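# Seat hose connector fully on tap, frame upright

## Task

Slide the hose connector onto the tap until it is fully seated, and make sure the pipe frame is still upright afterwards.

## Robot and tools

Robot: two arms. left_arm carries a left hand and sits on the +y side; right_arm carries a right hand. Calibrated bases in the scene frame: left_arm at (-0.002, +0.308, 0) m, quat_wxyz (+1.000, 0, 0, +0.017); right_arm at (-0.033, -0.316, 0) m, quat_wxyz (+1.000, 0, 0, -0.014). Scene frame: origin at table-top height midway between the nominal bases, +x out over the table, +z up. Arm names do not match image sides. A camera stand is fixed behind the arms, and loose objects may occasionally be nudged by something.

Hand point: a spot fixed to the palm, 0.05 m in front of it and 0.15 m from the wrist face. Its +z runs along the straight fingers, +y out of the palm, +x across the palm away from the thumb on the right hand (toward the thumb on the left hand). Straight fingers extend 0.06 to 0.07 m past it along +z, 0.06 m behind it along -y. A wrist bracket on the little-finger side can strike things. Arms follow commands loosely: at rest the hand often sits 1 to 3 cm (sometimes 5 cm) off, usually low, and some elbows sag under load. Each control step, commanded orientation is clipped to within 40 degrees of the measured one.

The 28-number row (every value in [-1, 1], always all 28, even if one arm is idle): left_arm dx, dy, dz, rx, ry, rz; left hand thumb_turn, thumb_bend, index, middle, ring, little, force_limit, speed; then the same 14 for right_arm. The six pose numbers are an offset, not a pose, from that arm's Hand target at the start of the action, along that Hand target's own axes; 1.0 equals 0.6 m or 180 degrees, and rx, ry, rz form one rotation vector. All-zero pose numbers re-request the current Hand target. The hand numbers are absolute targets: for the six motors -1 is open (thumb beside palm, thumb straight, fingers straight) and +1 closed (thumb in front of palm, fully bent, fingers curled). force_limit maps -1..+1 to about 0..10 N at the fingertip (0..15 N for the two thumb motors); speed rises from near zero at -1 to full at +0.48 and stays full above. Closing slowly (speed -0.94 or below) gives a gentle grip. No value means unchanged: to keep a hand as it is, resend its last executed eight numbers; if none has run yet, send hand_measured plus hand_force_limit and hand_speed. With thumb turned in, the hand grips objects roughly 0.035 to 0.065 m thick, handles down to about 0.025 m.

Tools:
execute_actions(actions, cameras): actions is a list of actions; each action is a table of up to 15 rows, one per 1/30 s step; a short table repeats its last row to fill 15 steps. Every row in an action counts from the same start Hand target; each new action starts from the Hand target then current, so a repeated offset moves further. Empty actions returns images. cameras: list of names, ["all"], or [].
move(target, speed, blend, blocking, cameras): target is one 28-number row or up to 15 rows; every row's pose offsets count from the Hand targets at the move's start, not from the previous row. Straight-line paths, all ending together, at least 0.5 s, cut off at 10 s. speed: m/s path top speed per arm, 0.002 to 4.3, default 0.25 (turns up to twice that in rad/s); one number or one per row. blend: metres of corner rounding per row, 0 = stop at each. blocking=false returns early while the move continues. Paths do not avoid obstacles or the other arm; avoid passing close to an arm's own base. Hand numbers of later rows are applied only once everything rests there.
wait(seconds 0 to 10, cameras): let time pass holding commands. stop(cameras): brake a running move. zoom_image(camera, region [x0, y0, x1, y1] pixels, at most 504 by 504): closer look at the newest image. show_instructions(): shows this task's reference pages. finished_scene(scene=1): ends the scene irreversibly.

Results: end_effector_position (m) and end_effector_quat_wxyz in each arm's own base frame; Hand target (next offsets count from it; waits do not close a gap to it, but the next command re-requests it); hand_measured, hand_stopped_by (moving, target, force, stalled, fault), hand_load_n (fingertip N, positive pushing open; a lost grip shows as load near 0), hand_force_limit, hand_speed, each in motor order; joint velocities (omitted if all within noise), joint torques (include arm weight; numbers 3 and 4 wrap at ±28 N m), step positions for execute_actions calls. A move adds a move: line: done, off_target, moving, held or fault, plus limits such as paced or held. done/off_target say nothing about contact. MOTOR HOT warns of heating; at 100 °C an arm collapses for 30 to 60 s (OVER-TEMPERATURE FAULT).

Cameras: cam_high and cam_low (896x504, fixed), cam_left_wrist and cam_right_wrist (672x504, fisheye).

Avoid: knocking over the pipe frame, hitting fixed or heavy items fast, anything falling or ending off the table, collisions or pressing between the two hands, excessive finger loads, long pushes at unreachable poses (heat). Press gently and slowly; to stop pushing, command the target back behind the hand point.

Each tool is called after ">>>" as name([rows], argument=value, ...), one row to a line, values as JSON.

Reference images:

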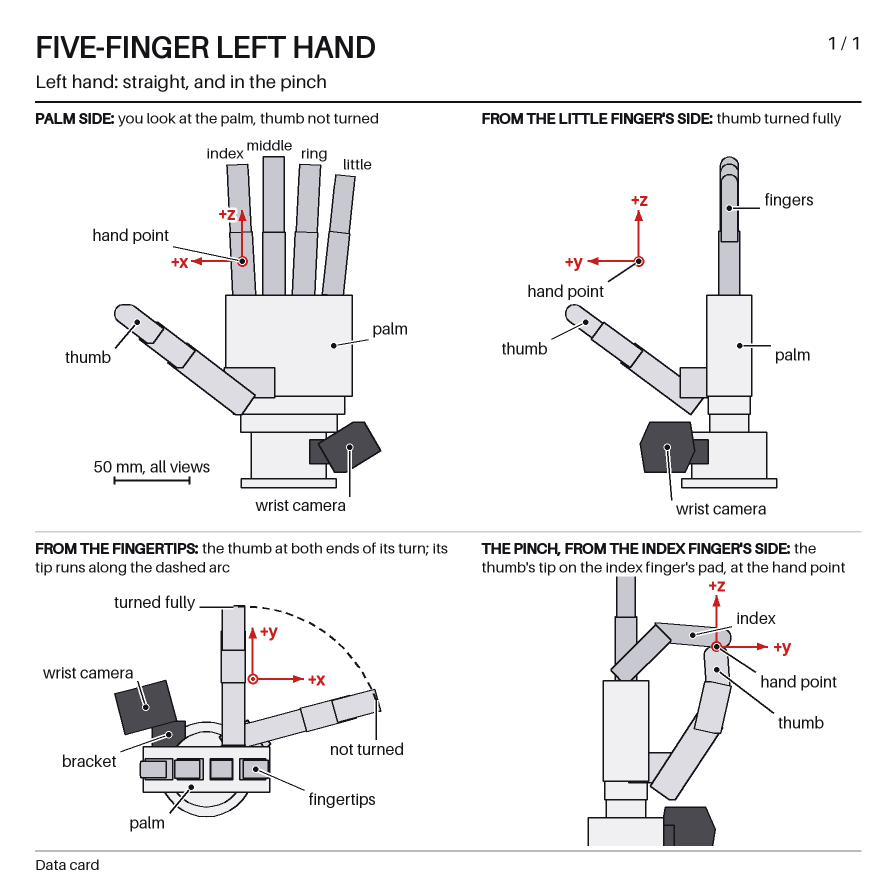

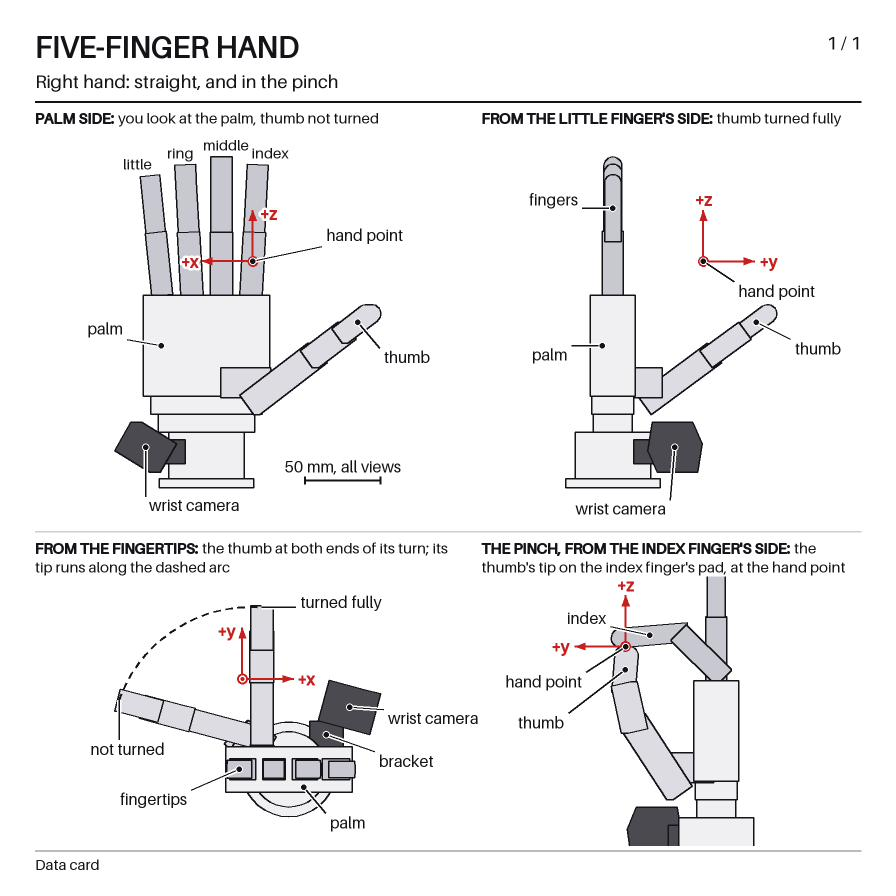

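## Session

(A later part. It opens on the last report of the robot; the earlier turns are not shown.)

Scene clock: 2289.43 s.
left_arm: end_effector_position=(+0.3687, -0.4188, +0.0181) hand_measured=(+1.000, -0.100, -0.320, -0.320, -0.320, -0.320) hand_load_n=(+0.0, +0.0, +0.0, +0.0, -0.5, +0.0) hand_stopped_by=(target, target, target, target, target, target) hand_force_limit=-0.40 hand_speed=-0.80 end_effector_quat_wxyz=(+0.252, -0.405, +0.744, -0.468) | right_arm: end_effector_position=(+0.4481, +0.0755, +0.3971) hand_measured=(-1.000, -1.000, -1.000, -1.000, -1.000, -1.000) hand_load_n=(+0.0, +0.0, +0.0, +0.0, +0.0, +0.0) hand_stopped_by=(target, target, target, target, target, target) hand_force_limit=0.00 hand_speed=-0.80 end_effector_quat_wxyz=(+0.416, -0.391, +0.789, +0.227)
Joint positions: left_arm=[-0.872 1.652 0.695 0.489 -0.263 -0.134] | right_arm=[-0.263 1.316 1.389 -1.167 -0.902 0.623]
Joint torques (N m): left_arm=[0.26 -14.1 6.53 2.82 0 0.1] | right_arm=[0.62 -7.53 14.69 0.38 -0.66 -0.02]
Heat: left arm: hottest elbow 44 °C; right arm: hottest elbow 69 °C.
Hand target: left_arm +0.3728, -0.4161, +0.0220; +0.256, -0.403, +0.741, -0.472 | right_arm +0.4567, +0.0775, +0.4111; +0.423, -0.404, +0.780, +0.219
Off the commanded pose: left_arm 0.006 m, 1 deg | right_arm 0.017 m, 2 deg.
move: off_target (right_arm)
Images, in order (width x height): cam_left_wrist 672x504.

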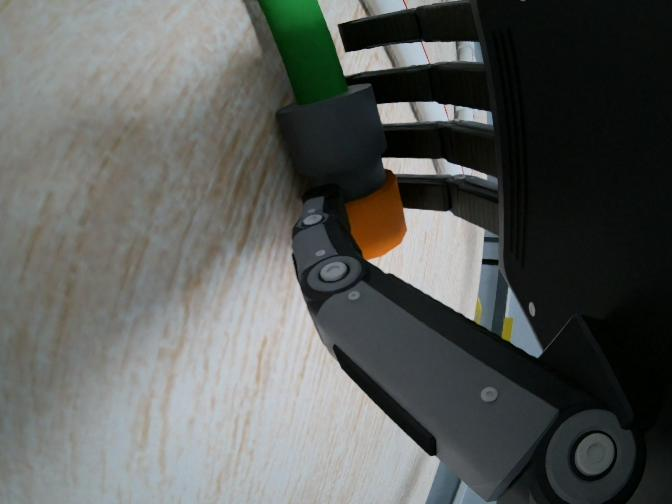

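>>> move(target=[0,0,0,0,0,0,1,-0.1,0.2,0.2,-0.32,-0.32,-0.4,-0.94,0,0,0,0,0,0,-1,-1,-1,-1,-1,-1,0,-0.8], speed=0.04, cameras=["cam_left_wrist"])

>>> zoom_image(camera="cam_left_wrist", region=[240, 20, 520, 320])

Scene clock: 2306.87 s.
left_arm: end_effector_position=(+0.3687, -0.4189, +0.0183) hand_measured=(+1.000, -0.102, -0.276, -0.236, -0.320, -0.320) hand_load_n=(+0.5, +4.0, +2.0, +4.5, -0.5, +0.0) hand_stopped_by=(target, target, force, force, target, target) hand_force_limit=-0.40 hand_speed=-0.94 end_effector_quat_wxyz=(+0.252, -0.404, +0.745, -0.468) | right_arm: end_effector_position=(+0.4481, +0.0755, +0.3971) hand_measured=(-1.000, -1.000, -1.000, -1.000, -1.000, -1.000) hand_load_n=(+0.0, +0.0, +0.0, +0.0, +0.0, +0.0) hand_stopped_by=(target, target, target, target, target, target) hand_force_limit=0.00 hand_speed=-0.80 end_effector_quat_wxyz=(+0.416, -0.391, +0.789, +0.227)
Joint positions: left_arm=[-0.872 1.652 0.695 0.489 -0.262 -0.133] | right_arm=[-0.263 1.316 1.389 -1.167 -0.902 0.623]
Joint torques (N m): left_arm=[0.26 -14.04 6.54 2.82 -0.03 0.11] | right_arm=[0.62 -7.41 14.67 0.38 -0.67 -0.03]
Heat: left arm: hottest elbow 44 °C; right arm: hottest elbow 69 °C.
Hand target: left_arm +0.3728, -0.4161, +0.0219; +0.256, -0.403, +0.741, -0.472 | right_arm +0.4567, +0.0775, +0.4111; +0.423, -0.404, +0.780, +0.219
Off the commanded pose: left_arm 0.006 m, 1 deg | right_arm 0.017 m, 2 deg.
move: off_target (right_arm)
Images, in order (width x height): cam_left_wrist 672x504.

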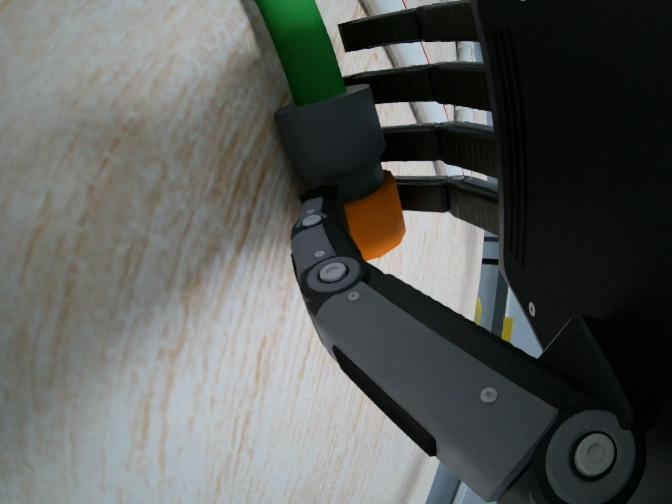

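Scaled by 1.680 from the camera's 672x504 image, which has a finer 960x720 frame.

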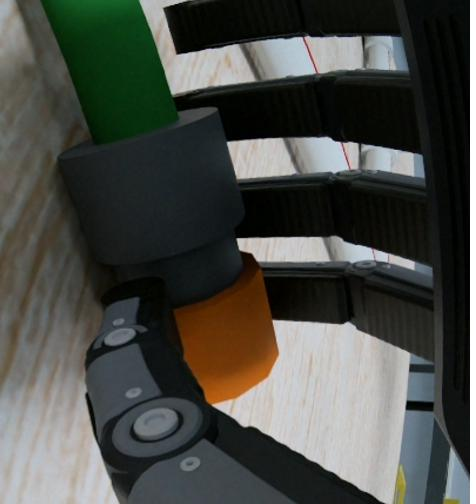

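>>> move([
  [0,0,0,0,0,0,1,-0.1,0.2,0.2,0.1,0.1,-0.7,-0.94,0,0,0,0,0,0,-1,-1,-1,-1,-1,-1,0,-0.8],
  [0,0,0,0,0,0,1,-0.1,0.3,0.3,0.1,0.1,0.0,-0.94,0,0,0,0,0,0,-1,-1,-1,-1,-1,-1,0,-0.8],
], speed=0.04, cameras=["cam_left_wrist"])

>>> zoom_image(camera="cam_left_wrist", region=[240, 20, 520, 320])

Scene clock: 2335.43 s.
left_arm: end_effector_position=(+0.3686, -0.4189, +0.0184) hand_measured=(+1.000, -0.102, -0.260, -0.228, -0.226, -0.072) hand_load_n=(+1.5, +9.0, +6.5, +5.5, +0.0, +2.0) hand_stopped_by=(target, target, force, force, force, force) hand_force_limit=0.00 hand_speed=-0.94 end_effector_quat_wxyz=(+0.252, -0.403, +0.745, -0.468) | right_arm: end_effector_position=(+0.4481, +0.0755, +0.3971) hand_measured=(-1.000, -1.000, -1.000, -1.000, -1.000, -1.000) hand_load_n=(+0.0, +0.0, +0.0, +0.0, +0.0, +0.0) hand_stopped_by=(target, target, target, target, target, target) hand_force_limit=0.00 hand_speed=-0.80 end_effector_quat_wxyz=(+0.416, -0.391, +0.789, +0.227)
Joint positions: left_arm=[-0.872 1.651 0.695 0.489 -0.261 -0.132] | right_arm=[-0.263 1.316 1.389 -1.167 -0.902 0.623]
Joint torques (N m): left_arm=[0.21 -14.04 6.54 2.82 -0.07 0.09] | right_arm=[0.62 -7.53 14.68 0.39 -0.67 -0.03]
Heat: left arm: hottest elbow 43 °C; right arm: hottest elbow 70 °C.
Hand target: left_arm +0.3728, -0.4161, +0.0219; +0.257, -0.403, +0.741, -0.472 | right_arm +0.4567, +0.0775, +0.4111; +0.423, -0.404, +0.780, +0.219
Off the commanded pose: left_arm 0.006 m, 1 deg | right_arm 0.017 m, 2 deg.
move: off_target (right_arm)
Images, in order (width x height): cam_left_wrist 672x504.

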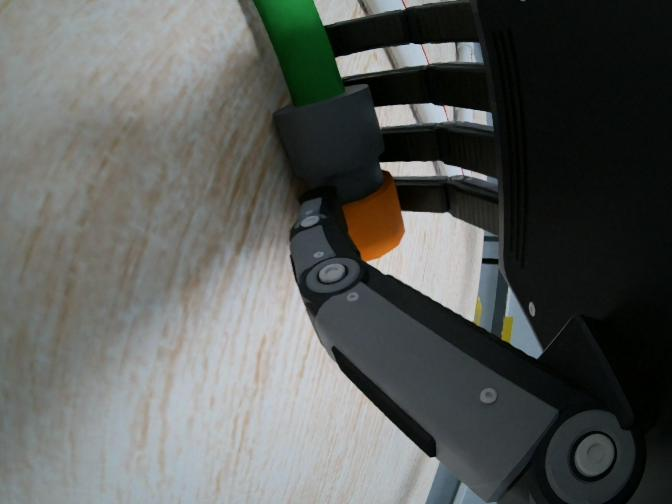

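Scaled by 1.680 from the camera's 672x504 image, which has a finer 960x720 frame.

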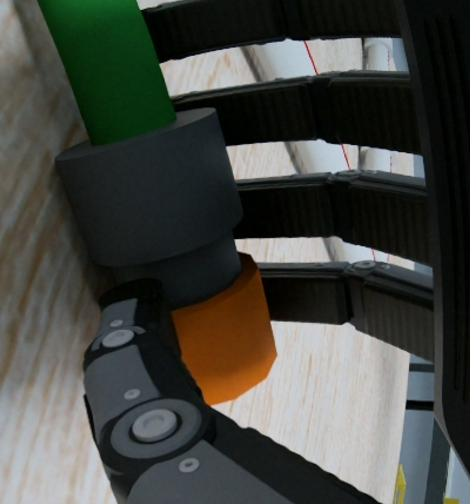

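>>> move(target=[0,-0.465,-0.217,0,0,0,1,-0.1,0.3,0.3,0.1,0.1,0.0,-0.94,0,0,0,0,0,0,-1,-1,-1,-1,-1,-1,0,-0.8], speed=0.1, cameras=["all"])

>>> zoom_image(camera="cam_right_wrist", region=[400, 40, 580, 220])

Scene clock: 2417.63 s.
left_arm: end_effector_position=(+0.3647, -0.4129, +0.3043) hand_measured=(+1.000, -0.100, -0.260, -0.226, -0.226, -0.072) hand_load_n=(+0.0, +0.5, +0.0, +0.0, +0.0, +0.0) hand_stopped_by=(target, target, force, force, force, force) hand_force_limit=0.00 hand_speed=-0.94 end_effector_quat_wxyz=(+0.251, -0.404, +0.750, -0.460) | right_arm: end_effector_position=(+0.4481, +0.0755, +0.3971) hand_measured=(-1.000, -1.000, -1.000, -1.000, -1.000, -1.000) hand_load_n=(+0.0, -0.5, +0.0, +0.0, +0.0, +0.0) hand_stopped_by=(target, target, target, target, target, target) hand_force_limit=0.00 hand_speed=-0.80 end_effector_quat_wxyz=(+0.416, -0.391, +0.789, +0.227)
Joint positions: left_arm=[-0.87 1.22 1.144 -0.409 -0.26 -0.131] | right_arm=[-0.263 1.316 1.389 -1.167 -0.902 0.623]
Joint torques (N m): left_arm=[0.09 -10.81 13.63 1.57 -0.11 0.08] | right_arm=[0.62 -7.53 14.71 0.38 -0.66 -0.03]
Heat: left arm: hottest elbow 44 °C; right arm: hottest elbow 70 °C.
Hand target: left_arm +0.3728, -0.4160, +0.3298; +0.256, -0.403, +0.741, -0.472 | right_arm +0.4567, +0.0775, +0.4111; +0.423, -0.404, +0.780, +0.219
Off the commanded pose: left_arm 0.027 m, 2 deg | right_arm 0.017 m, 2 deg.
move: off_target (left_arm, right_arm)

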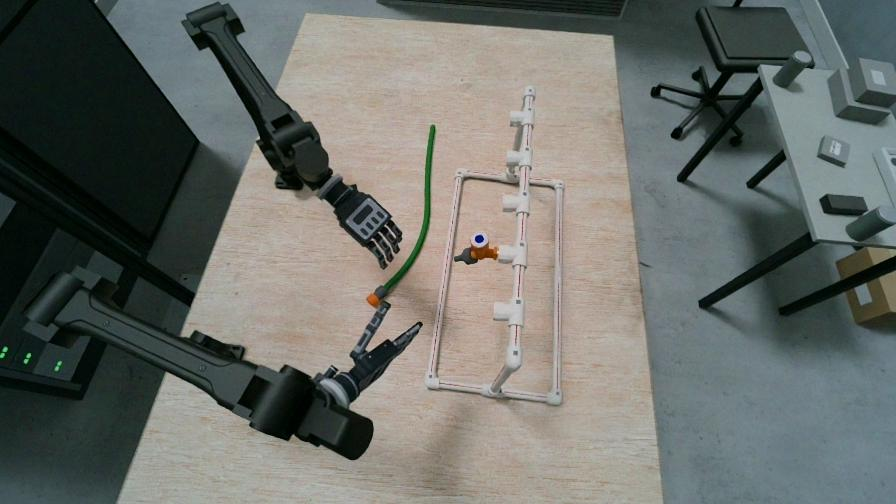

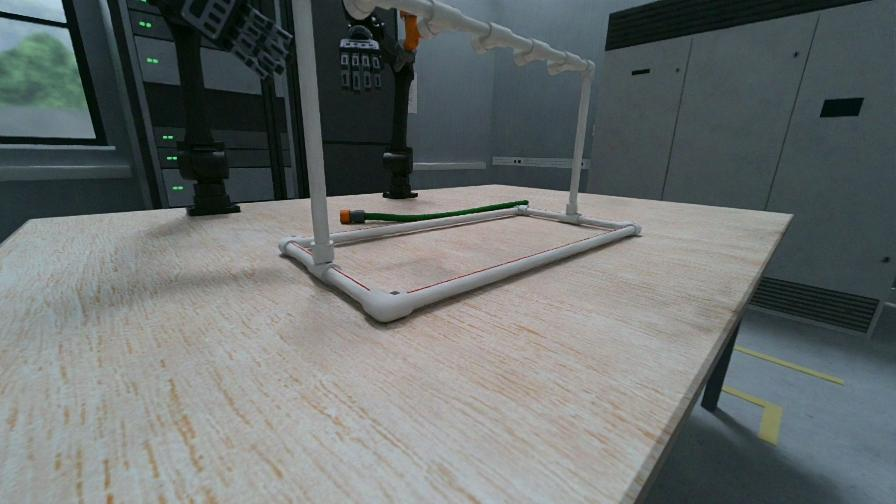

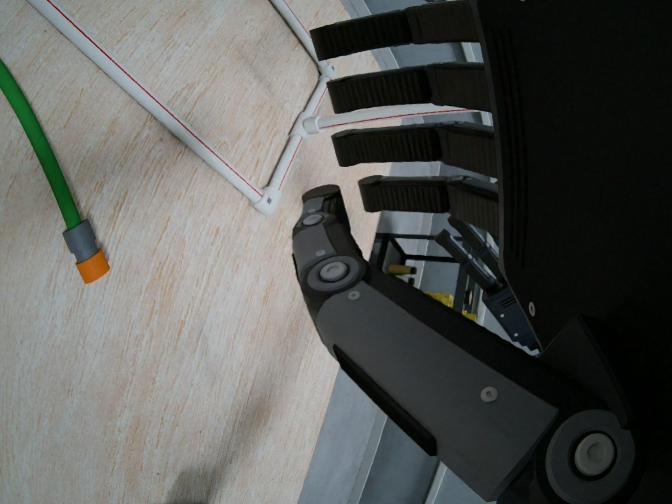

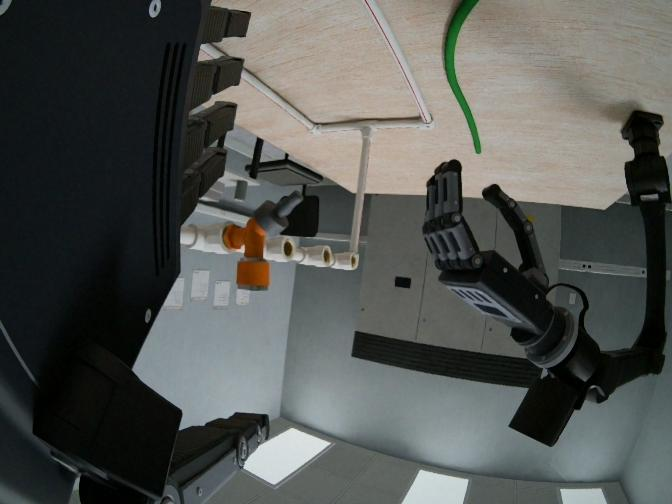

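Scaled by 2.800 from the camera's 672x504 image, which has a finer 960x720 frame.

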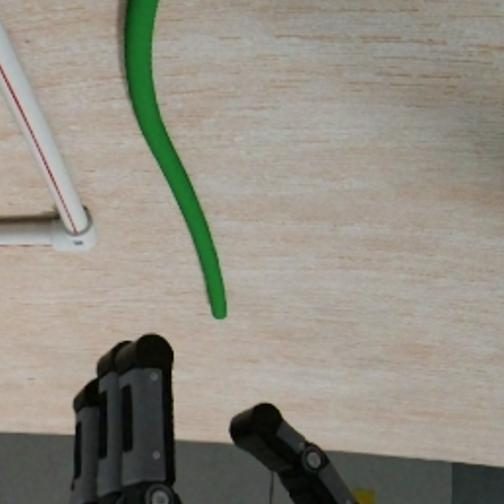

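>>> zoom_image(camera="cam_high", region=[340, 260, 420, 320])

>>> zoom_image(camera="cam_left_wrist", region=[0, 160, 160, 320])

>>> zoom_image(camera="cam_low", region=[310, 180, 430, 260])

Scaled by 6.300.

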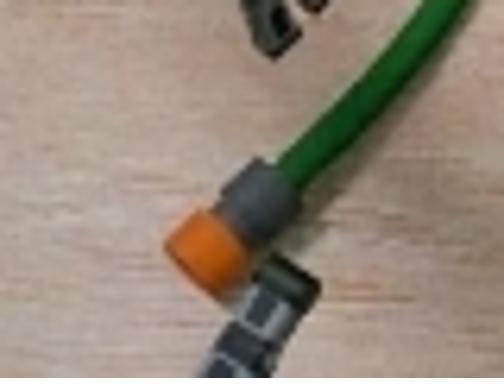

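Scaled by 3.150 from the camera's 672x504 image, which has a finer 960x720 frame.

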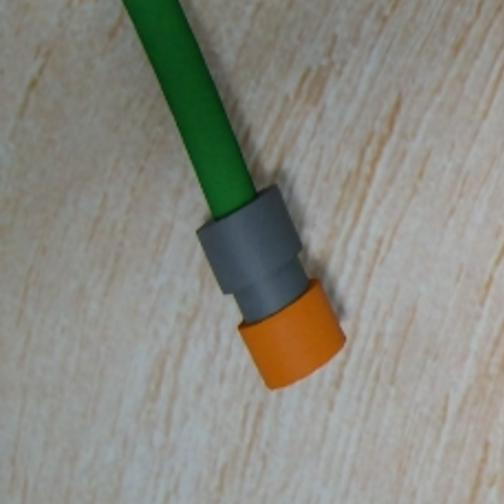

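Scaled by 4.200.

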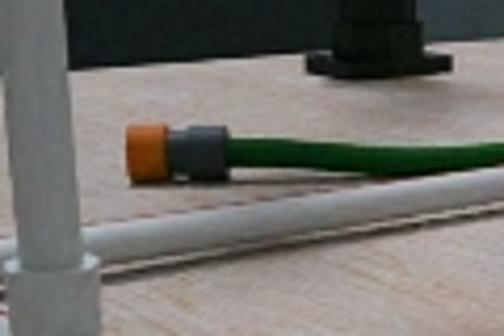

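>>> move(target=[0.0265,0.3723,0.0882,0,0.0556,0.026,1,-0.4,-0.5,-0.5,-0.5,-0.5,0.0,-0.5,0,0,0,0,0,0,-1,-1,-1,-1,-1,-1,0,-0.8], speed=0.15, cameras=["cam_left_wrist","cam_high","cam_low"])

>>> zoom_image(camera="cam_left_wrist", region=[60, 60, 380, 380])

Scene clock: 2547.07 s.
left_arm: end_effector_position=(+0.3199, -0.4048, +0.1076) hand_measured=(+1.000, -0.400, -0.500, -0.500, -0.500, -0.500) hand_load_n=(+0.0, +0.0, +0.0, +0.0, +0.0, +0.0) hand_stopped_by=(target, target, target, target, target, target) hand_force_limit=0.00 hand_speed=-0.50 end_effector_quat_wxyz=(+0.206, -0.331, +0.778, -0.493) | right_arm: end_effector_position=(+0.4481, +0.0755, +0.3971) hand_measured=(-1.000, -1.000, -1.000, -1.000, -1.000, -1.000) hand_load_n=(+0.0, +0.0, +0.0, +0.0, +0.0, +0.0) hand_stopped_by=(target, target, target, target, target, target) hand_force_limit=0.00 hand_speed=-0.80 end_effector_quat_wxyz=(+0.416, -0.391, +0.789, +0.227)
Joint positions: left_arm=[-0.868 1.33 0.66 0.224 -0.086 -0.048] | right_arm=[-0.263 1.316 1.389 -1.167 -0.902 0.623]
Joint torques (N m): left_arm=[0.21 -9.41 8.42 3.29 0.08 0.11] | right_arm=[0.62 -7.59 14.69 0.4 -0.66 -0.02]
Heat: left arm: hottest elbow 61 °C; right arm: hottest elbow 71 °C.
Hand target: left_arm +0.3251, -0.4040, +0.1049; +0.210, -0.330, +0.776, -0.494 | right_arm +0.4567, +0.0775, +0.4111; +0.423, -0.404, +0.780, +0.219
Off the commanded pose: left_arm 0.006 m, 1 deg | right_arm 0.017 m, 2 deg.
move: off_target (right_arm)
Images, in order (width x height): cam_high 896x504, cam_low 896x504, cam_left_wrist 672x504.

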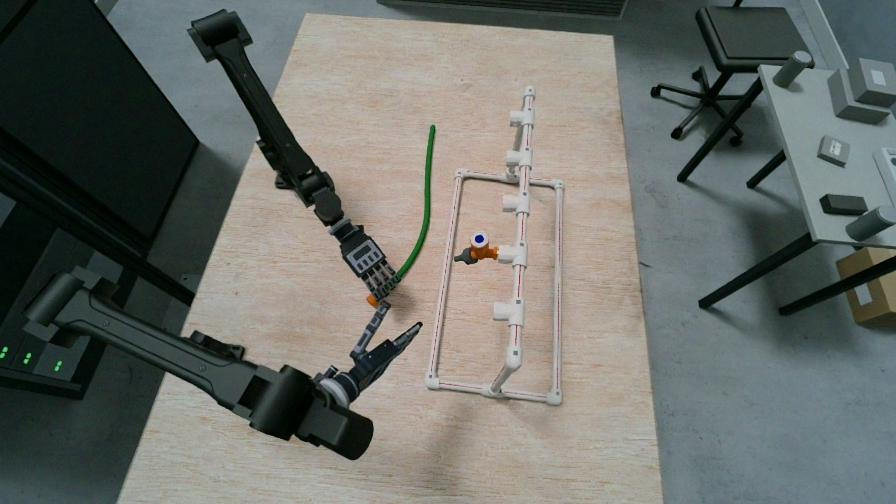

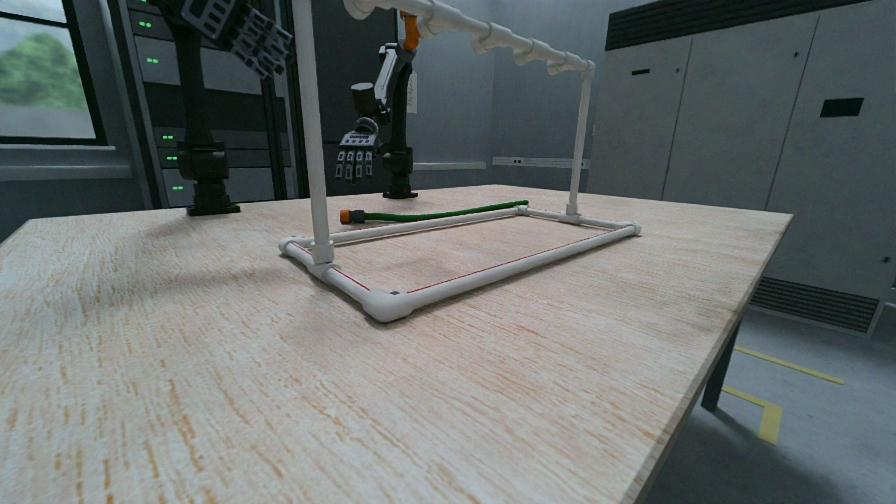

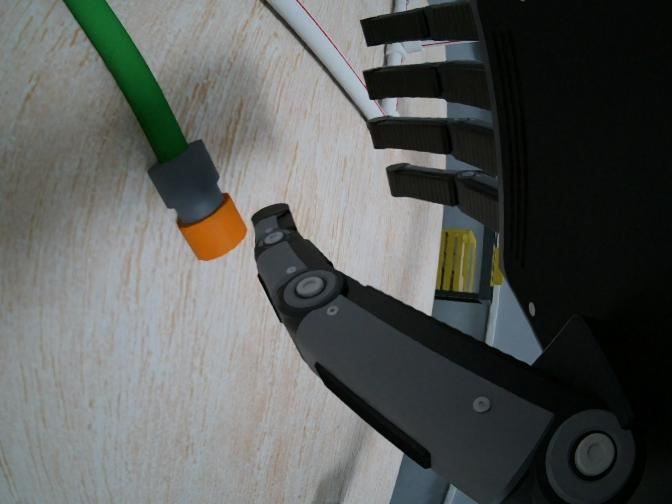

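Scaled by 1.575 from the camera's 672x504 image, which has a finer 960x720 frame.

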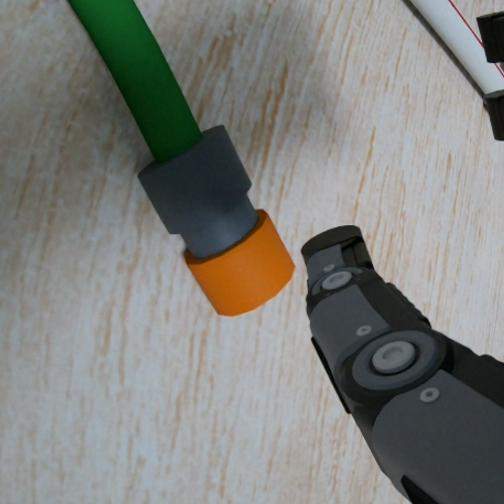

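>>> move(target=[0.005,0.1303,0.047,0,0.006,0.0028,1,-0.4,-0.5,-0.5,-0.5,-0.5,0.0,-0.5,0,0,0,0,0,0,-1,-1,-1,-1,-1,-1,0,-0.8], speed=0.06, cameras=["cam_left_wrist","cam_low"])

>>> zoom_image(camera="cam_left_wrist", region=[200, 20, 500, 320])

>>> zoom_image(camera="cam_low", region=[310, 160, 430, 250])

Scene clock: 2591.20 s.
left_arm: end_effector_position=(+0.3147, -0.4031, +0.0270) hand_measured=(+1.000, -0.400, -0.500, -0.500, -0.500, -0.500) hand_load_n=(+0.0, +0.5, +0.0, +0.0, +0.0, +0.0) hand_stopped_by=(target, target, target, target, target, target) hand_force_limit=0.00 hand_speed=-0.50 end_effector_quat_wxyz=(+0.201, -0.323, +0.780, -0.497) | right_arm: end_effector_position=(+0.4481, +0.0755, +0.3971) hand_measured=(-1.000, -1.000, -1.000, -1.000, -1.000, -1.000) hand_load_n=(+0.0, +0.0, +0.0, +0.0, +0.0, +0.0) hand_stopped_by=(target, target, target, target, target, target) hand_force_limit=0.00 hand_speed=-0.80 end_effector_quat_wxyz=(+0.416, -0.391, +0.789, +0.227)
Joint positions: left_arm=[-0.868 1.537 0.563 0.533 -0.068 -0.04] | right_arm=[-0.263 1.316 1.389 -1.167 -0.902 0.623]
Joint torques (N m): left_arm=[0.09 -10.29 6.52 3.3 0.09 0.1] | right_arm=[0.67 -7.53 14.69 0.38 -0.67 -0.03]
Heat: left arm: hottest elbow 55 °C; right arm: hottest elbow 71 °C.
Hand target: left_arm +0.3176, -0.4010, +0.0221; +0.205, -0.322, +0.780, -0.496 | right_arm +0.4567, +0.0775, +0.4111; +0.423, -0.404, +0.780, +0.219
Off the commanded pose: left_arm 0.006 m, 0 deg | right_arm 0.017 m, 2 deg.
move: off_target (right_arm)
Images, in order (width x height): cam_low 896x504, cam_left_wrist 672x504.

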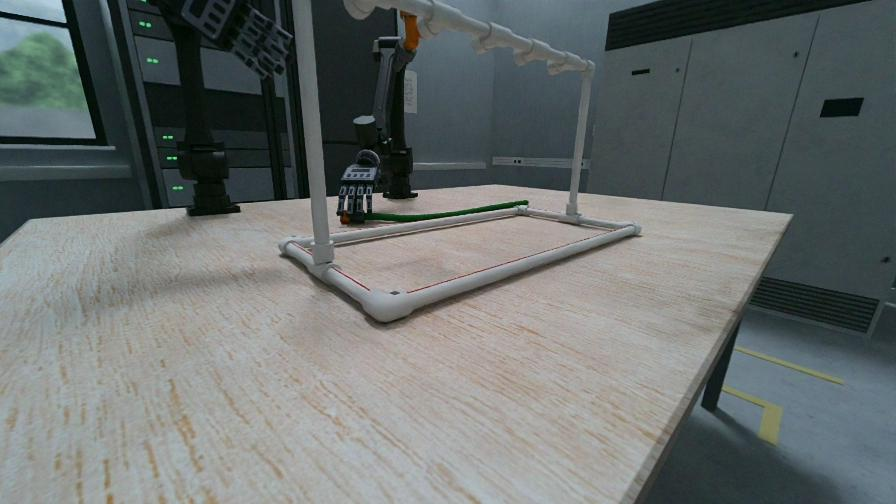

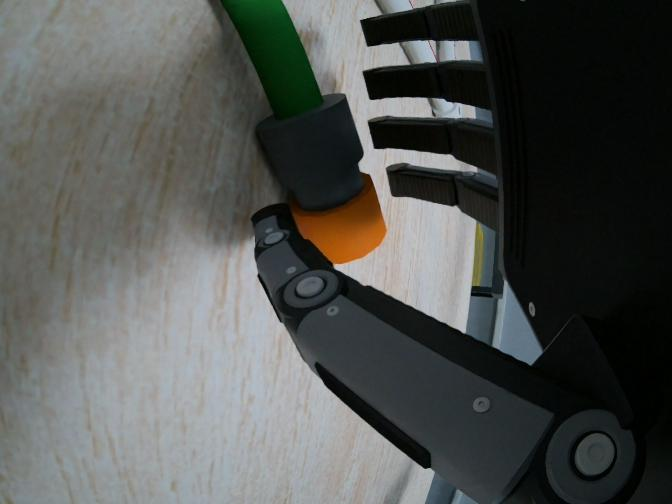

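Scaled by 1.680 from the camera's 672x504 image, which has a finer 960x720 frame.

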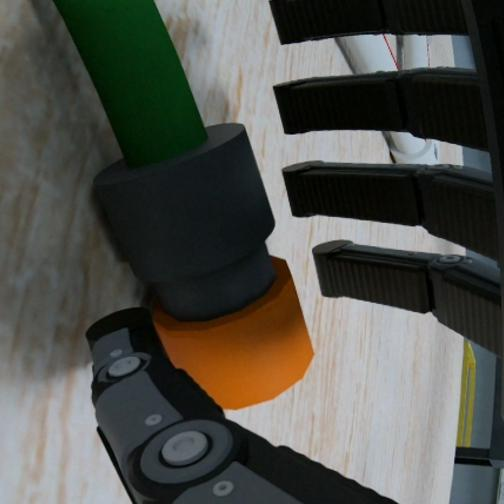

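Scaled by 4.200.

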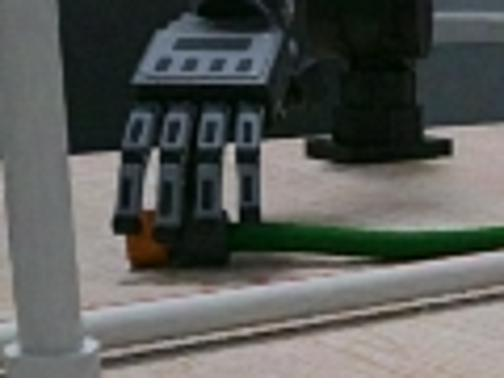

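>>> move(target=[0.0,0.0145,0.0068,0,0,0,1,-0.4,-0.5,-0.5,-0.5,-0.5,0.0,-0.5,0,0,0,0,0,0,-1,-1,-1,-1,-1,-1,0,-0.8], speed=0.04, cameras=["cam_left_wrist","cam_low"])

>>> zoom_image(camera="cam_left_wrist", region=[200, 20, 500, 320])

>>> zoom_image(camera="cam_low", region=[310, 160, 430, 250])

Scene clock: 2623.13 s.
left_arm: end_effector_position=(+0.3151, -0.4037, +0.0184) hand_measured=(+1.000, -0.400, -0.500, -0.500, -0.500, -0.500) hand_load_n=(+0.0, +0.0, -0.5, +0.0, +0.0, -0.5) hand_stopped_by=(target, target, target, target, target, target) hand_force_limit=0.00 hand_speed=-0.50 end_effector_quat_wxyz=(+0.202, -0.323, +0.779, -0.498) | right_arm: end_effector_position=(+0.4481, +0.0755, +0.3971) hand_measured=(-1.000, -1.000, -1.000, -1.000, -1.000, -1.000) hand_load_n=(+0.0, +0.0, +0.0, +0.0, +0.0, +0.5) hand_stopped_by=(target, target, target, target, target, target) hand_force_limit=0.00 hand_speed=-0.80 end_effector_quat_wxyz=(+0.416, -0.391, +0.789, +0.227)
Joint positions: left_arm=[-0.868 1.567 0.559 0.57 -0.068 -0.04] | right_arm=[-0.263 1.316 1.389 -1.167 -0.902 0.623]
Joint torques (N m): left_arm=[0.09 -10.34 6.23 3.19 0.09 0.11] | right_arm=[0.67 -7.53 14.68 0.36 -0.67 -0.03]
Heat: left arm: hottest elbow 50 °C; right arm: hottest elbow 71 °C.
Hand target: left_arm +0.3177, -0.4010, +0.0127; +0.205, -0.322, +0.780, -0.497 | right_arm +0.4567, +0.0775, +0.4111; +0.423, -0.404, +0.780, +0.219
Off the commanded pose: left_arm 0.007 m, 0 deg | right_arm 0.017 m, 2 deg.
move: off_target (right_arm)
Images, in order (width x height): cam_low 896x504, cam_left_wrist 672x504.

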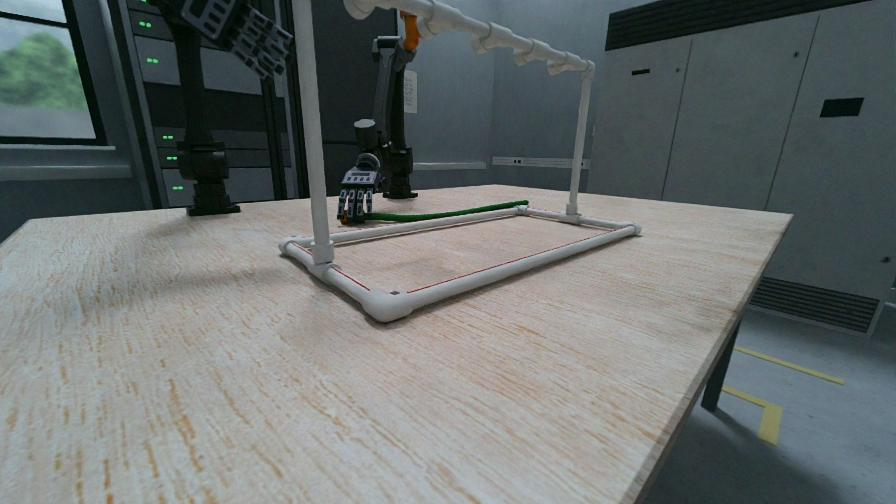

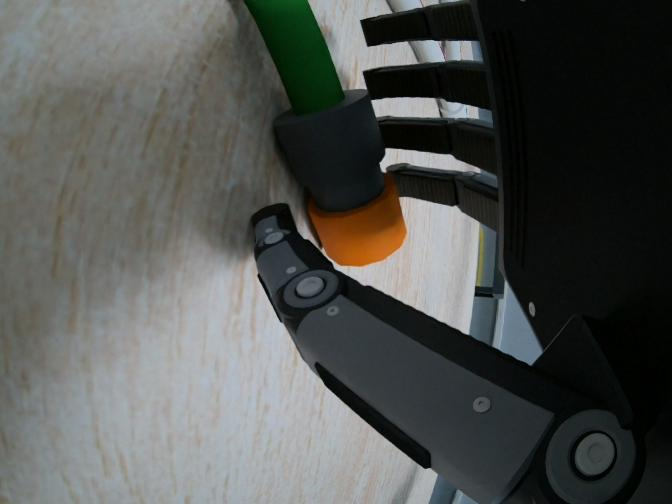

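Scaled by 1.680 from the camera's 672x504 image, which has a finer 960x720 frame.

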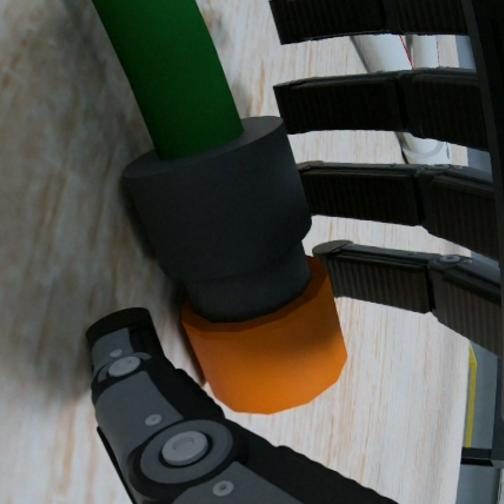

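Scaled by 4.200.

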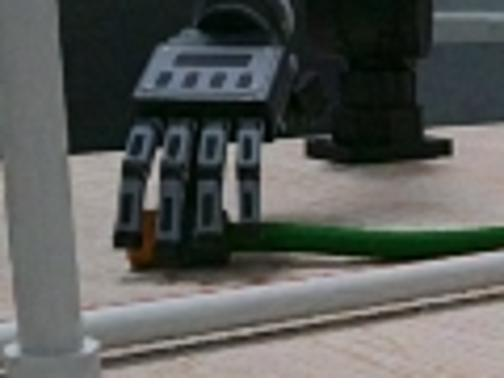

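>>> move([
  [0.0,-0.002,0.0092,0,0,0,1,-0.4,-0.5,-0.5,-0.5,-0.5,0.0,-0.5,0,0,0,0,0,0,-1,-1,-1,-1,-1,-1,0,-0.8],
  [0.0,-0.002,0.0092,0,0,0,1,-0.2,-0.5,-0.5,-0.5,-0.5,-0.4,-0.8,0,0,0,0,0,0,-1,-1,-1,-1,-1,-1,0,-0.8],
], speed=0.04, cameras=["cam_left_wrist","cam_low"])

>>> zoom_image(camera="cam_left_wrist", region=[200, 20, 500, 320])

Scene clock: 2651.97 s.
left_arm: end_effector_position=(+0.3142, -0.4030, +0.0121) hand_measured=(+1.000, -0.200, -0.500, -0.500, -0.500, -0.500) hand_load_n=(+0.0, +0.0, +0.0, +0.0, +0.0, +0.0) hand_stopped_by=(target, target, target, target, target, target) hand_force_limit=-0.40 hand_speed=-0.80 end_effector_quat_wxyz=(+0.200, -0.323, +0.782, -0.493) | right_arm: end_effector_position=(+0.4481, +0.0755, +0.3971) hand_measured=(-1.000, -1.000, -1.000, -1.000, -1.000, -1.000) hand_load_n=(+0.0, +0.0, +0.0, +0.0, +0.0, +0.0) hand_stopped_by=(target, target, target, target, target, target) hand_force_limit=0.00 hand_speed=-0.80 end_effector_quat_wxyz=(+0.416, -0.391, +0.789, +0.227)
Joint positions: left_arm=[-0.868 1.581 0.559 0.573 -0.067 -0.039] | right_arm=[-0.263 1.316 1.389 -1.167 -0.902 0.623]
Joint torques (N m): left_arm=[0.21 -10.4 7.13 3.12 0.06 0.11] | right_arm=[0.62 -7.65 14.69 0.39 -0.67 -0.03]
Heat: left arm: hottest elbow 48 °C; right arm: hottest elbow 72 °C.
Hand target: left_arm +0.3215, -0.4050, +0.0114; +0.205, -0.322, +0.780, -0.497 | right_arm +0.4567, +0.0775, +0.4111; +0.423, -0.404, +0.780, +0.219
Off the commanded pose: left_arm 0.008 m, 1 deg | right_arm 0.017 m, 2 deg.
move: off_target (right_arm)
Images, in order (width x height): cam_low 896x504, cam_left_wrist 672x504.

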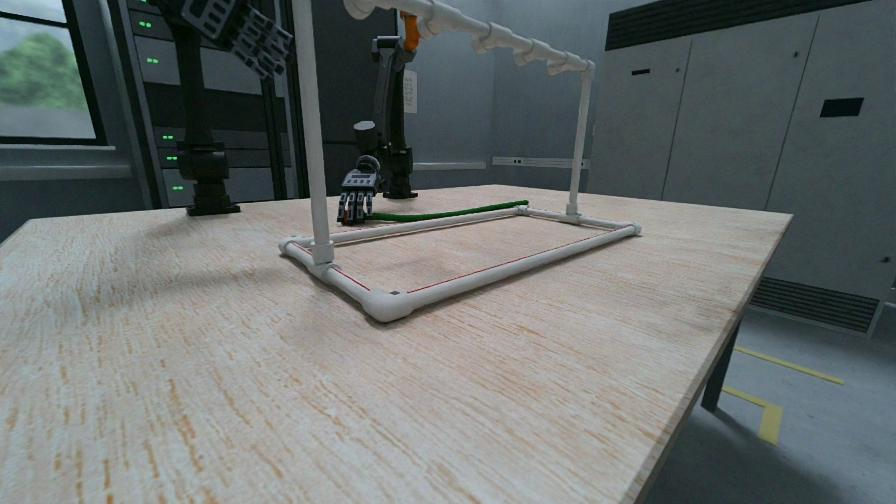

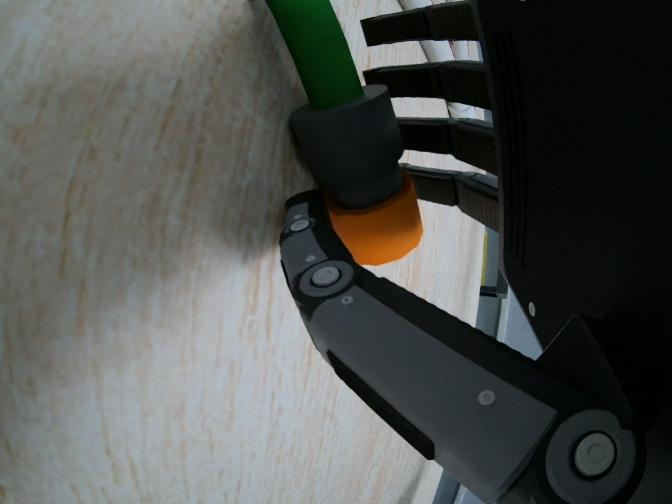

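Scaled by 1.680 from the camera's 672x504 image, which has a finer 960x720 frame.

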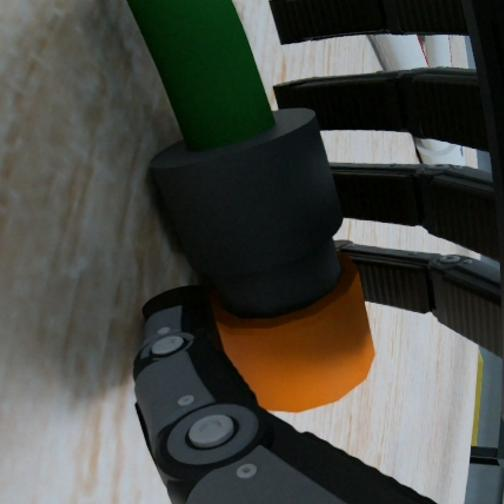

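>>> move(target=[0.0,-0.0113,0.0045,0,0,0,1,-0.2,-0.5,-0.5,-0.5,-0.5,-0.4,-0.8,0,0,0,0,0,0,-1,-1,-1,-1,-1,-1,0,-0.8], speed=0.04, cameras=["cam_left_wrist","cam_low"])

>>> zoom_image(camera="cam_left_wrist", region=[200, 20, 500, 320])

>>> zoom_image(camera="cam_low", region=[310, 160, 430, 250])

Scene clock: 2662.27 s.
left_arm: end_effector_position=(+0.3144, -0.4028, +0.0121) hand_measured=(+1.000, -0.200, -0.500, -0.500, -0.500, -0.500) hand_load_n=(+0.0, +0.0, +0.0, +0.0, +0.0, +0.0) hand_stopped_by=(target, target, target, target, target, target) hand_force_limit=-0.40 hand_speed=-0.80 end_effector_quat_wxyz=(+0.200, -0.323, +0.782, -0.493) | right_arm: end_effector_position=(+0.4481, +0.0755, +0.3971) hand_measured=(-1.000, -1.000, -1.000, -1.000, -1.000, -1.000) hand_load_n=(+0.0, +0.0, +0.0, +0.0, +0.0, +0.0) hand_stopped_by=(target, target, target, target, target, target) hand_force_limit=0.00 hand_speed=-0.80 end_effector_quat_wxyz=(+0.416, -0.391, +0.789, +0.227)
Joint positions: left_arm=[-0.868 1.581 0.559 0.573 -0.066 -0.039] | right_arm=[-0.263 1.316 1.389 -1.167 -0.902 0.623]
Joint torques (N m): left_arm=[0.21 -10.93 8.28 2.18 0.09 0.1] | right_arm=[0.67 -7.53 14.67 0.38 -0.66 -0.03]
Heat: left arm: hottest elbow 48 °C; right arm: hottest elbow 72 °C.
Hand target: left_arm +0.3252, -0.4088, +0.0164; +0.205, -0.321, +0.780, -0.497 | right_arm +0.4567, +0.0775, +0.4111; +0.423, -0.404, +0.780, +0.219
Off the commanded pose: left_arm 0.013 m, 1 deg | right_arm 0.017 m, 2 deg.
move: off_target (left_arm, right_arm)
Images, in order (width x height): cam_low 896x504, cam_left_wrist 672x504.

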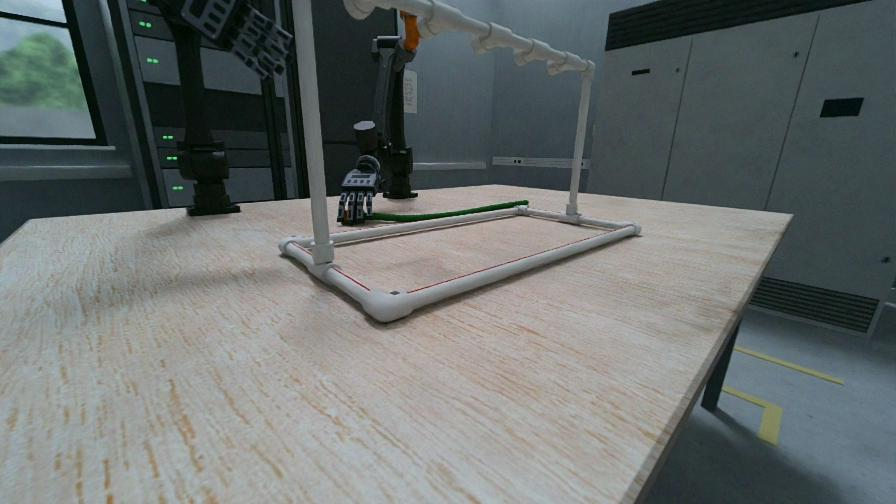

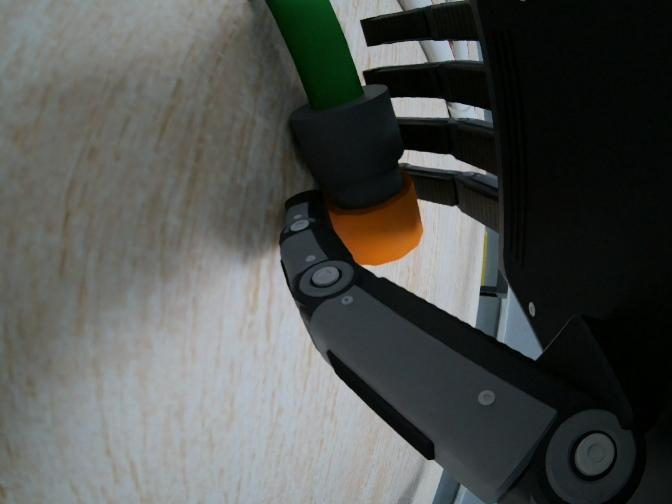

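Scaled by 1.680 from the camera's 672x504 image, which has a finer 960x720 frame.

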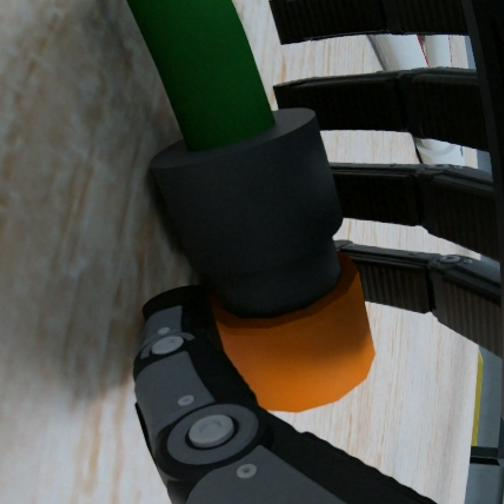

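Scaled by 4.200.

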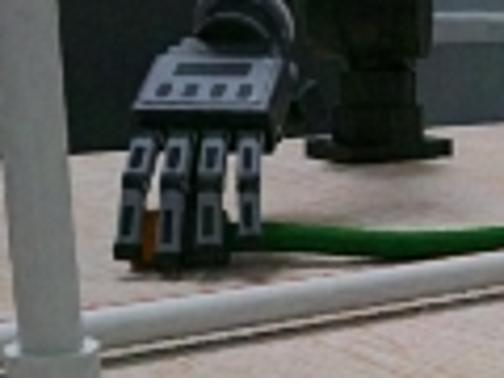

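>>> move([
  [0,0,0,0,0,0,1,0.0,-0.5,-0.5,-0.5,-0.5,-0.4,-0.85,0,0,0,0,0,0,-1,-1,-1,-1,-1,-1,0,-0.8],
  [0,0,0,0,0,0,1,0.0,0.2,0.2,-0.5,-0.5,-0.4,-0.92,0,0,0,0,0,0,-1,-1,-1,-1,-1,-1,0,-0.8],
], speed=0.04, cameras=["cam_left_wrist","cam_low"])

>>> zoom_image(camera="cam_left_wrist", region=[200, 20, 500, 320])

Scene clock: 2725.50 s.
left_arm: end_effector_position=(+0.3161, -0.4048, +0.0143) hand_measured=(+1.000, -0.002, -0.368, -0.284, -0.500, -0.500) hand_load_n=(+0.5, +4.5, +4.0, +3.0, +0.0, +0.0) hand_stopped_by=(target, target, force, force, target, target) hand_force_limit=-0.40 hand_speed=-0.92 end_effector_quat_wxyz=(+0.201, -0.323, +0.781, -0.496) | right_arm: end_effector_position=(+0.4481, +0.0755, +0.3971) hand_measured=(-1.000, -1.000, -1.000, -1.000, -1.000, -1.000) hand_load_n=(+0.0, +0.0, +0.0, +0.0, +0.0, +0.0) hand_stopped_by=(target, target, target, target, target, target) hand_force_limit=0.00 hand_speed=-0.80 end_effector_quat_wxyz=(+0.416, -0.391, +0.789, +0.227)
Joint positions: left_arm=[-0.868 1.581 0.564 0.573 -0.066 -0.038] | right_arm=[-0.263 1.316 1.389 -1.167 -0.902 0.623]
Joint torques (N m): left_arm=[0.21 -10.93 8.01 2.18 0.09 0.1] | right_arm=[0.62 -7.47 14.67 0.38 -0.66 -0.02]
Heat: left arm: hottest elbow 48 °C; right arm: hottest elbow 72 °C.
Hand target: left_arm +0.3253, -0.4088, +0.0165; +0.205, -0.321, +0.780, -0.497 | right_arm +0.4567, +0.0775, +0.4111; +0.423, -0.404, +0.780, +0.219
Off the commanded pose: left_arm 0.010 m, 1 deg | right_arm 0.017 m, 2 deg.
move: off_target (right_arm); target 2's new numbers were sent with left_arm's hand 0.013 m and 1 deg from that target
Images, in order (width x height): cam_low 896x504, cam_left_wrist 672x504.

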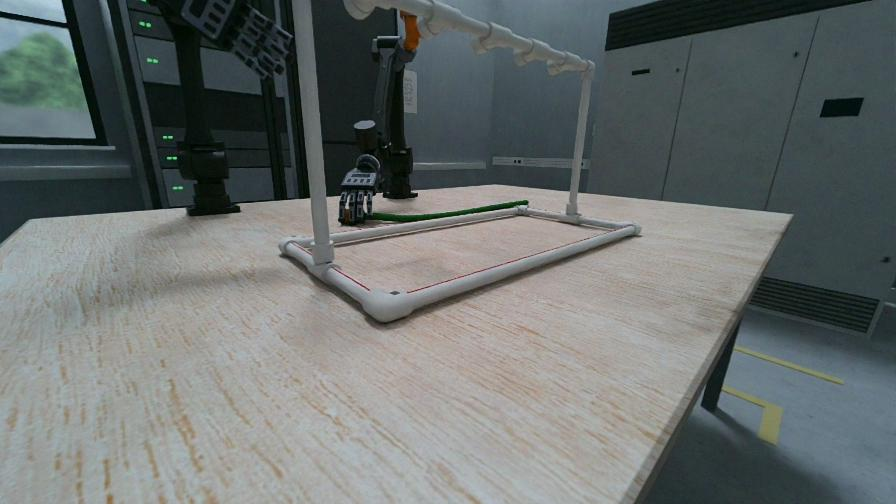

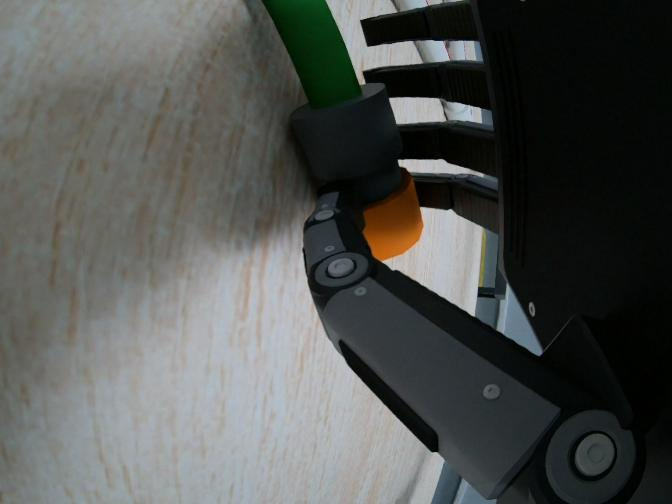

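Scaled by 1.680 from the camera's 672x504 image, which has a finer 960x720 frame.

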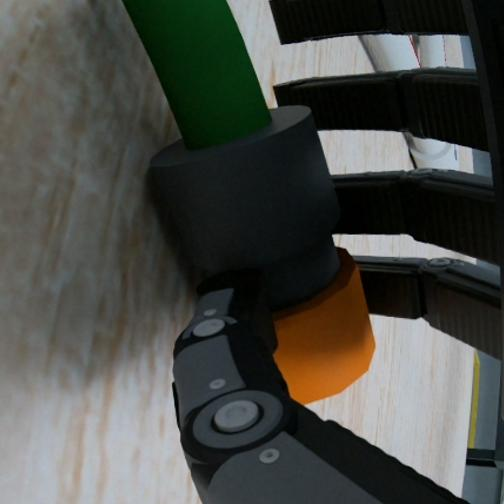

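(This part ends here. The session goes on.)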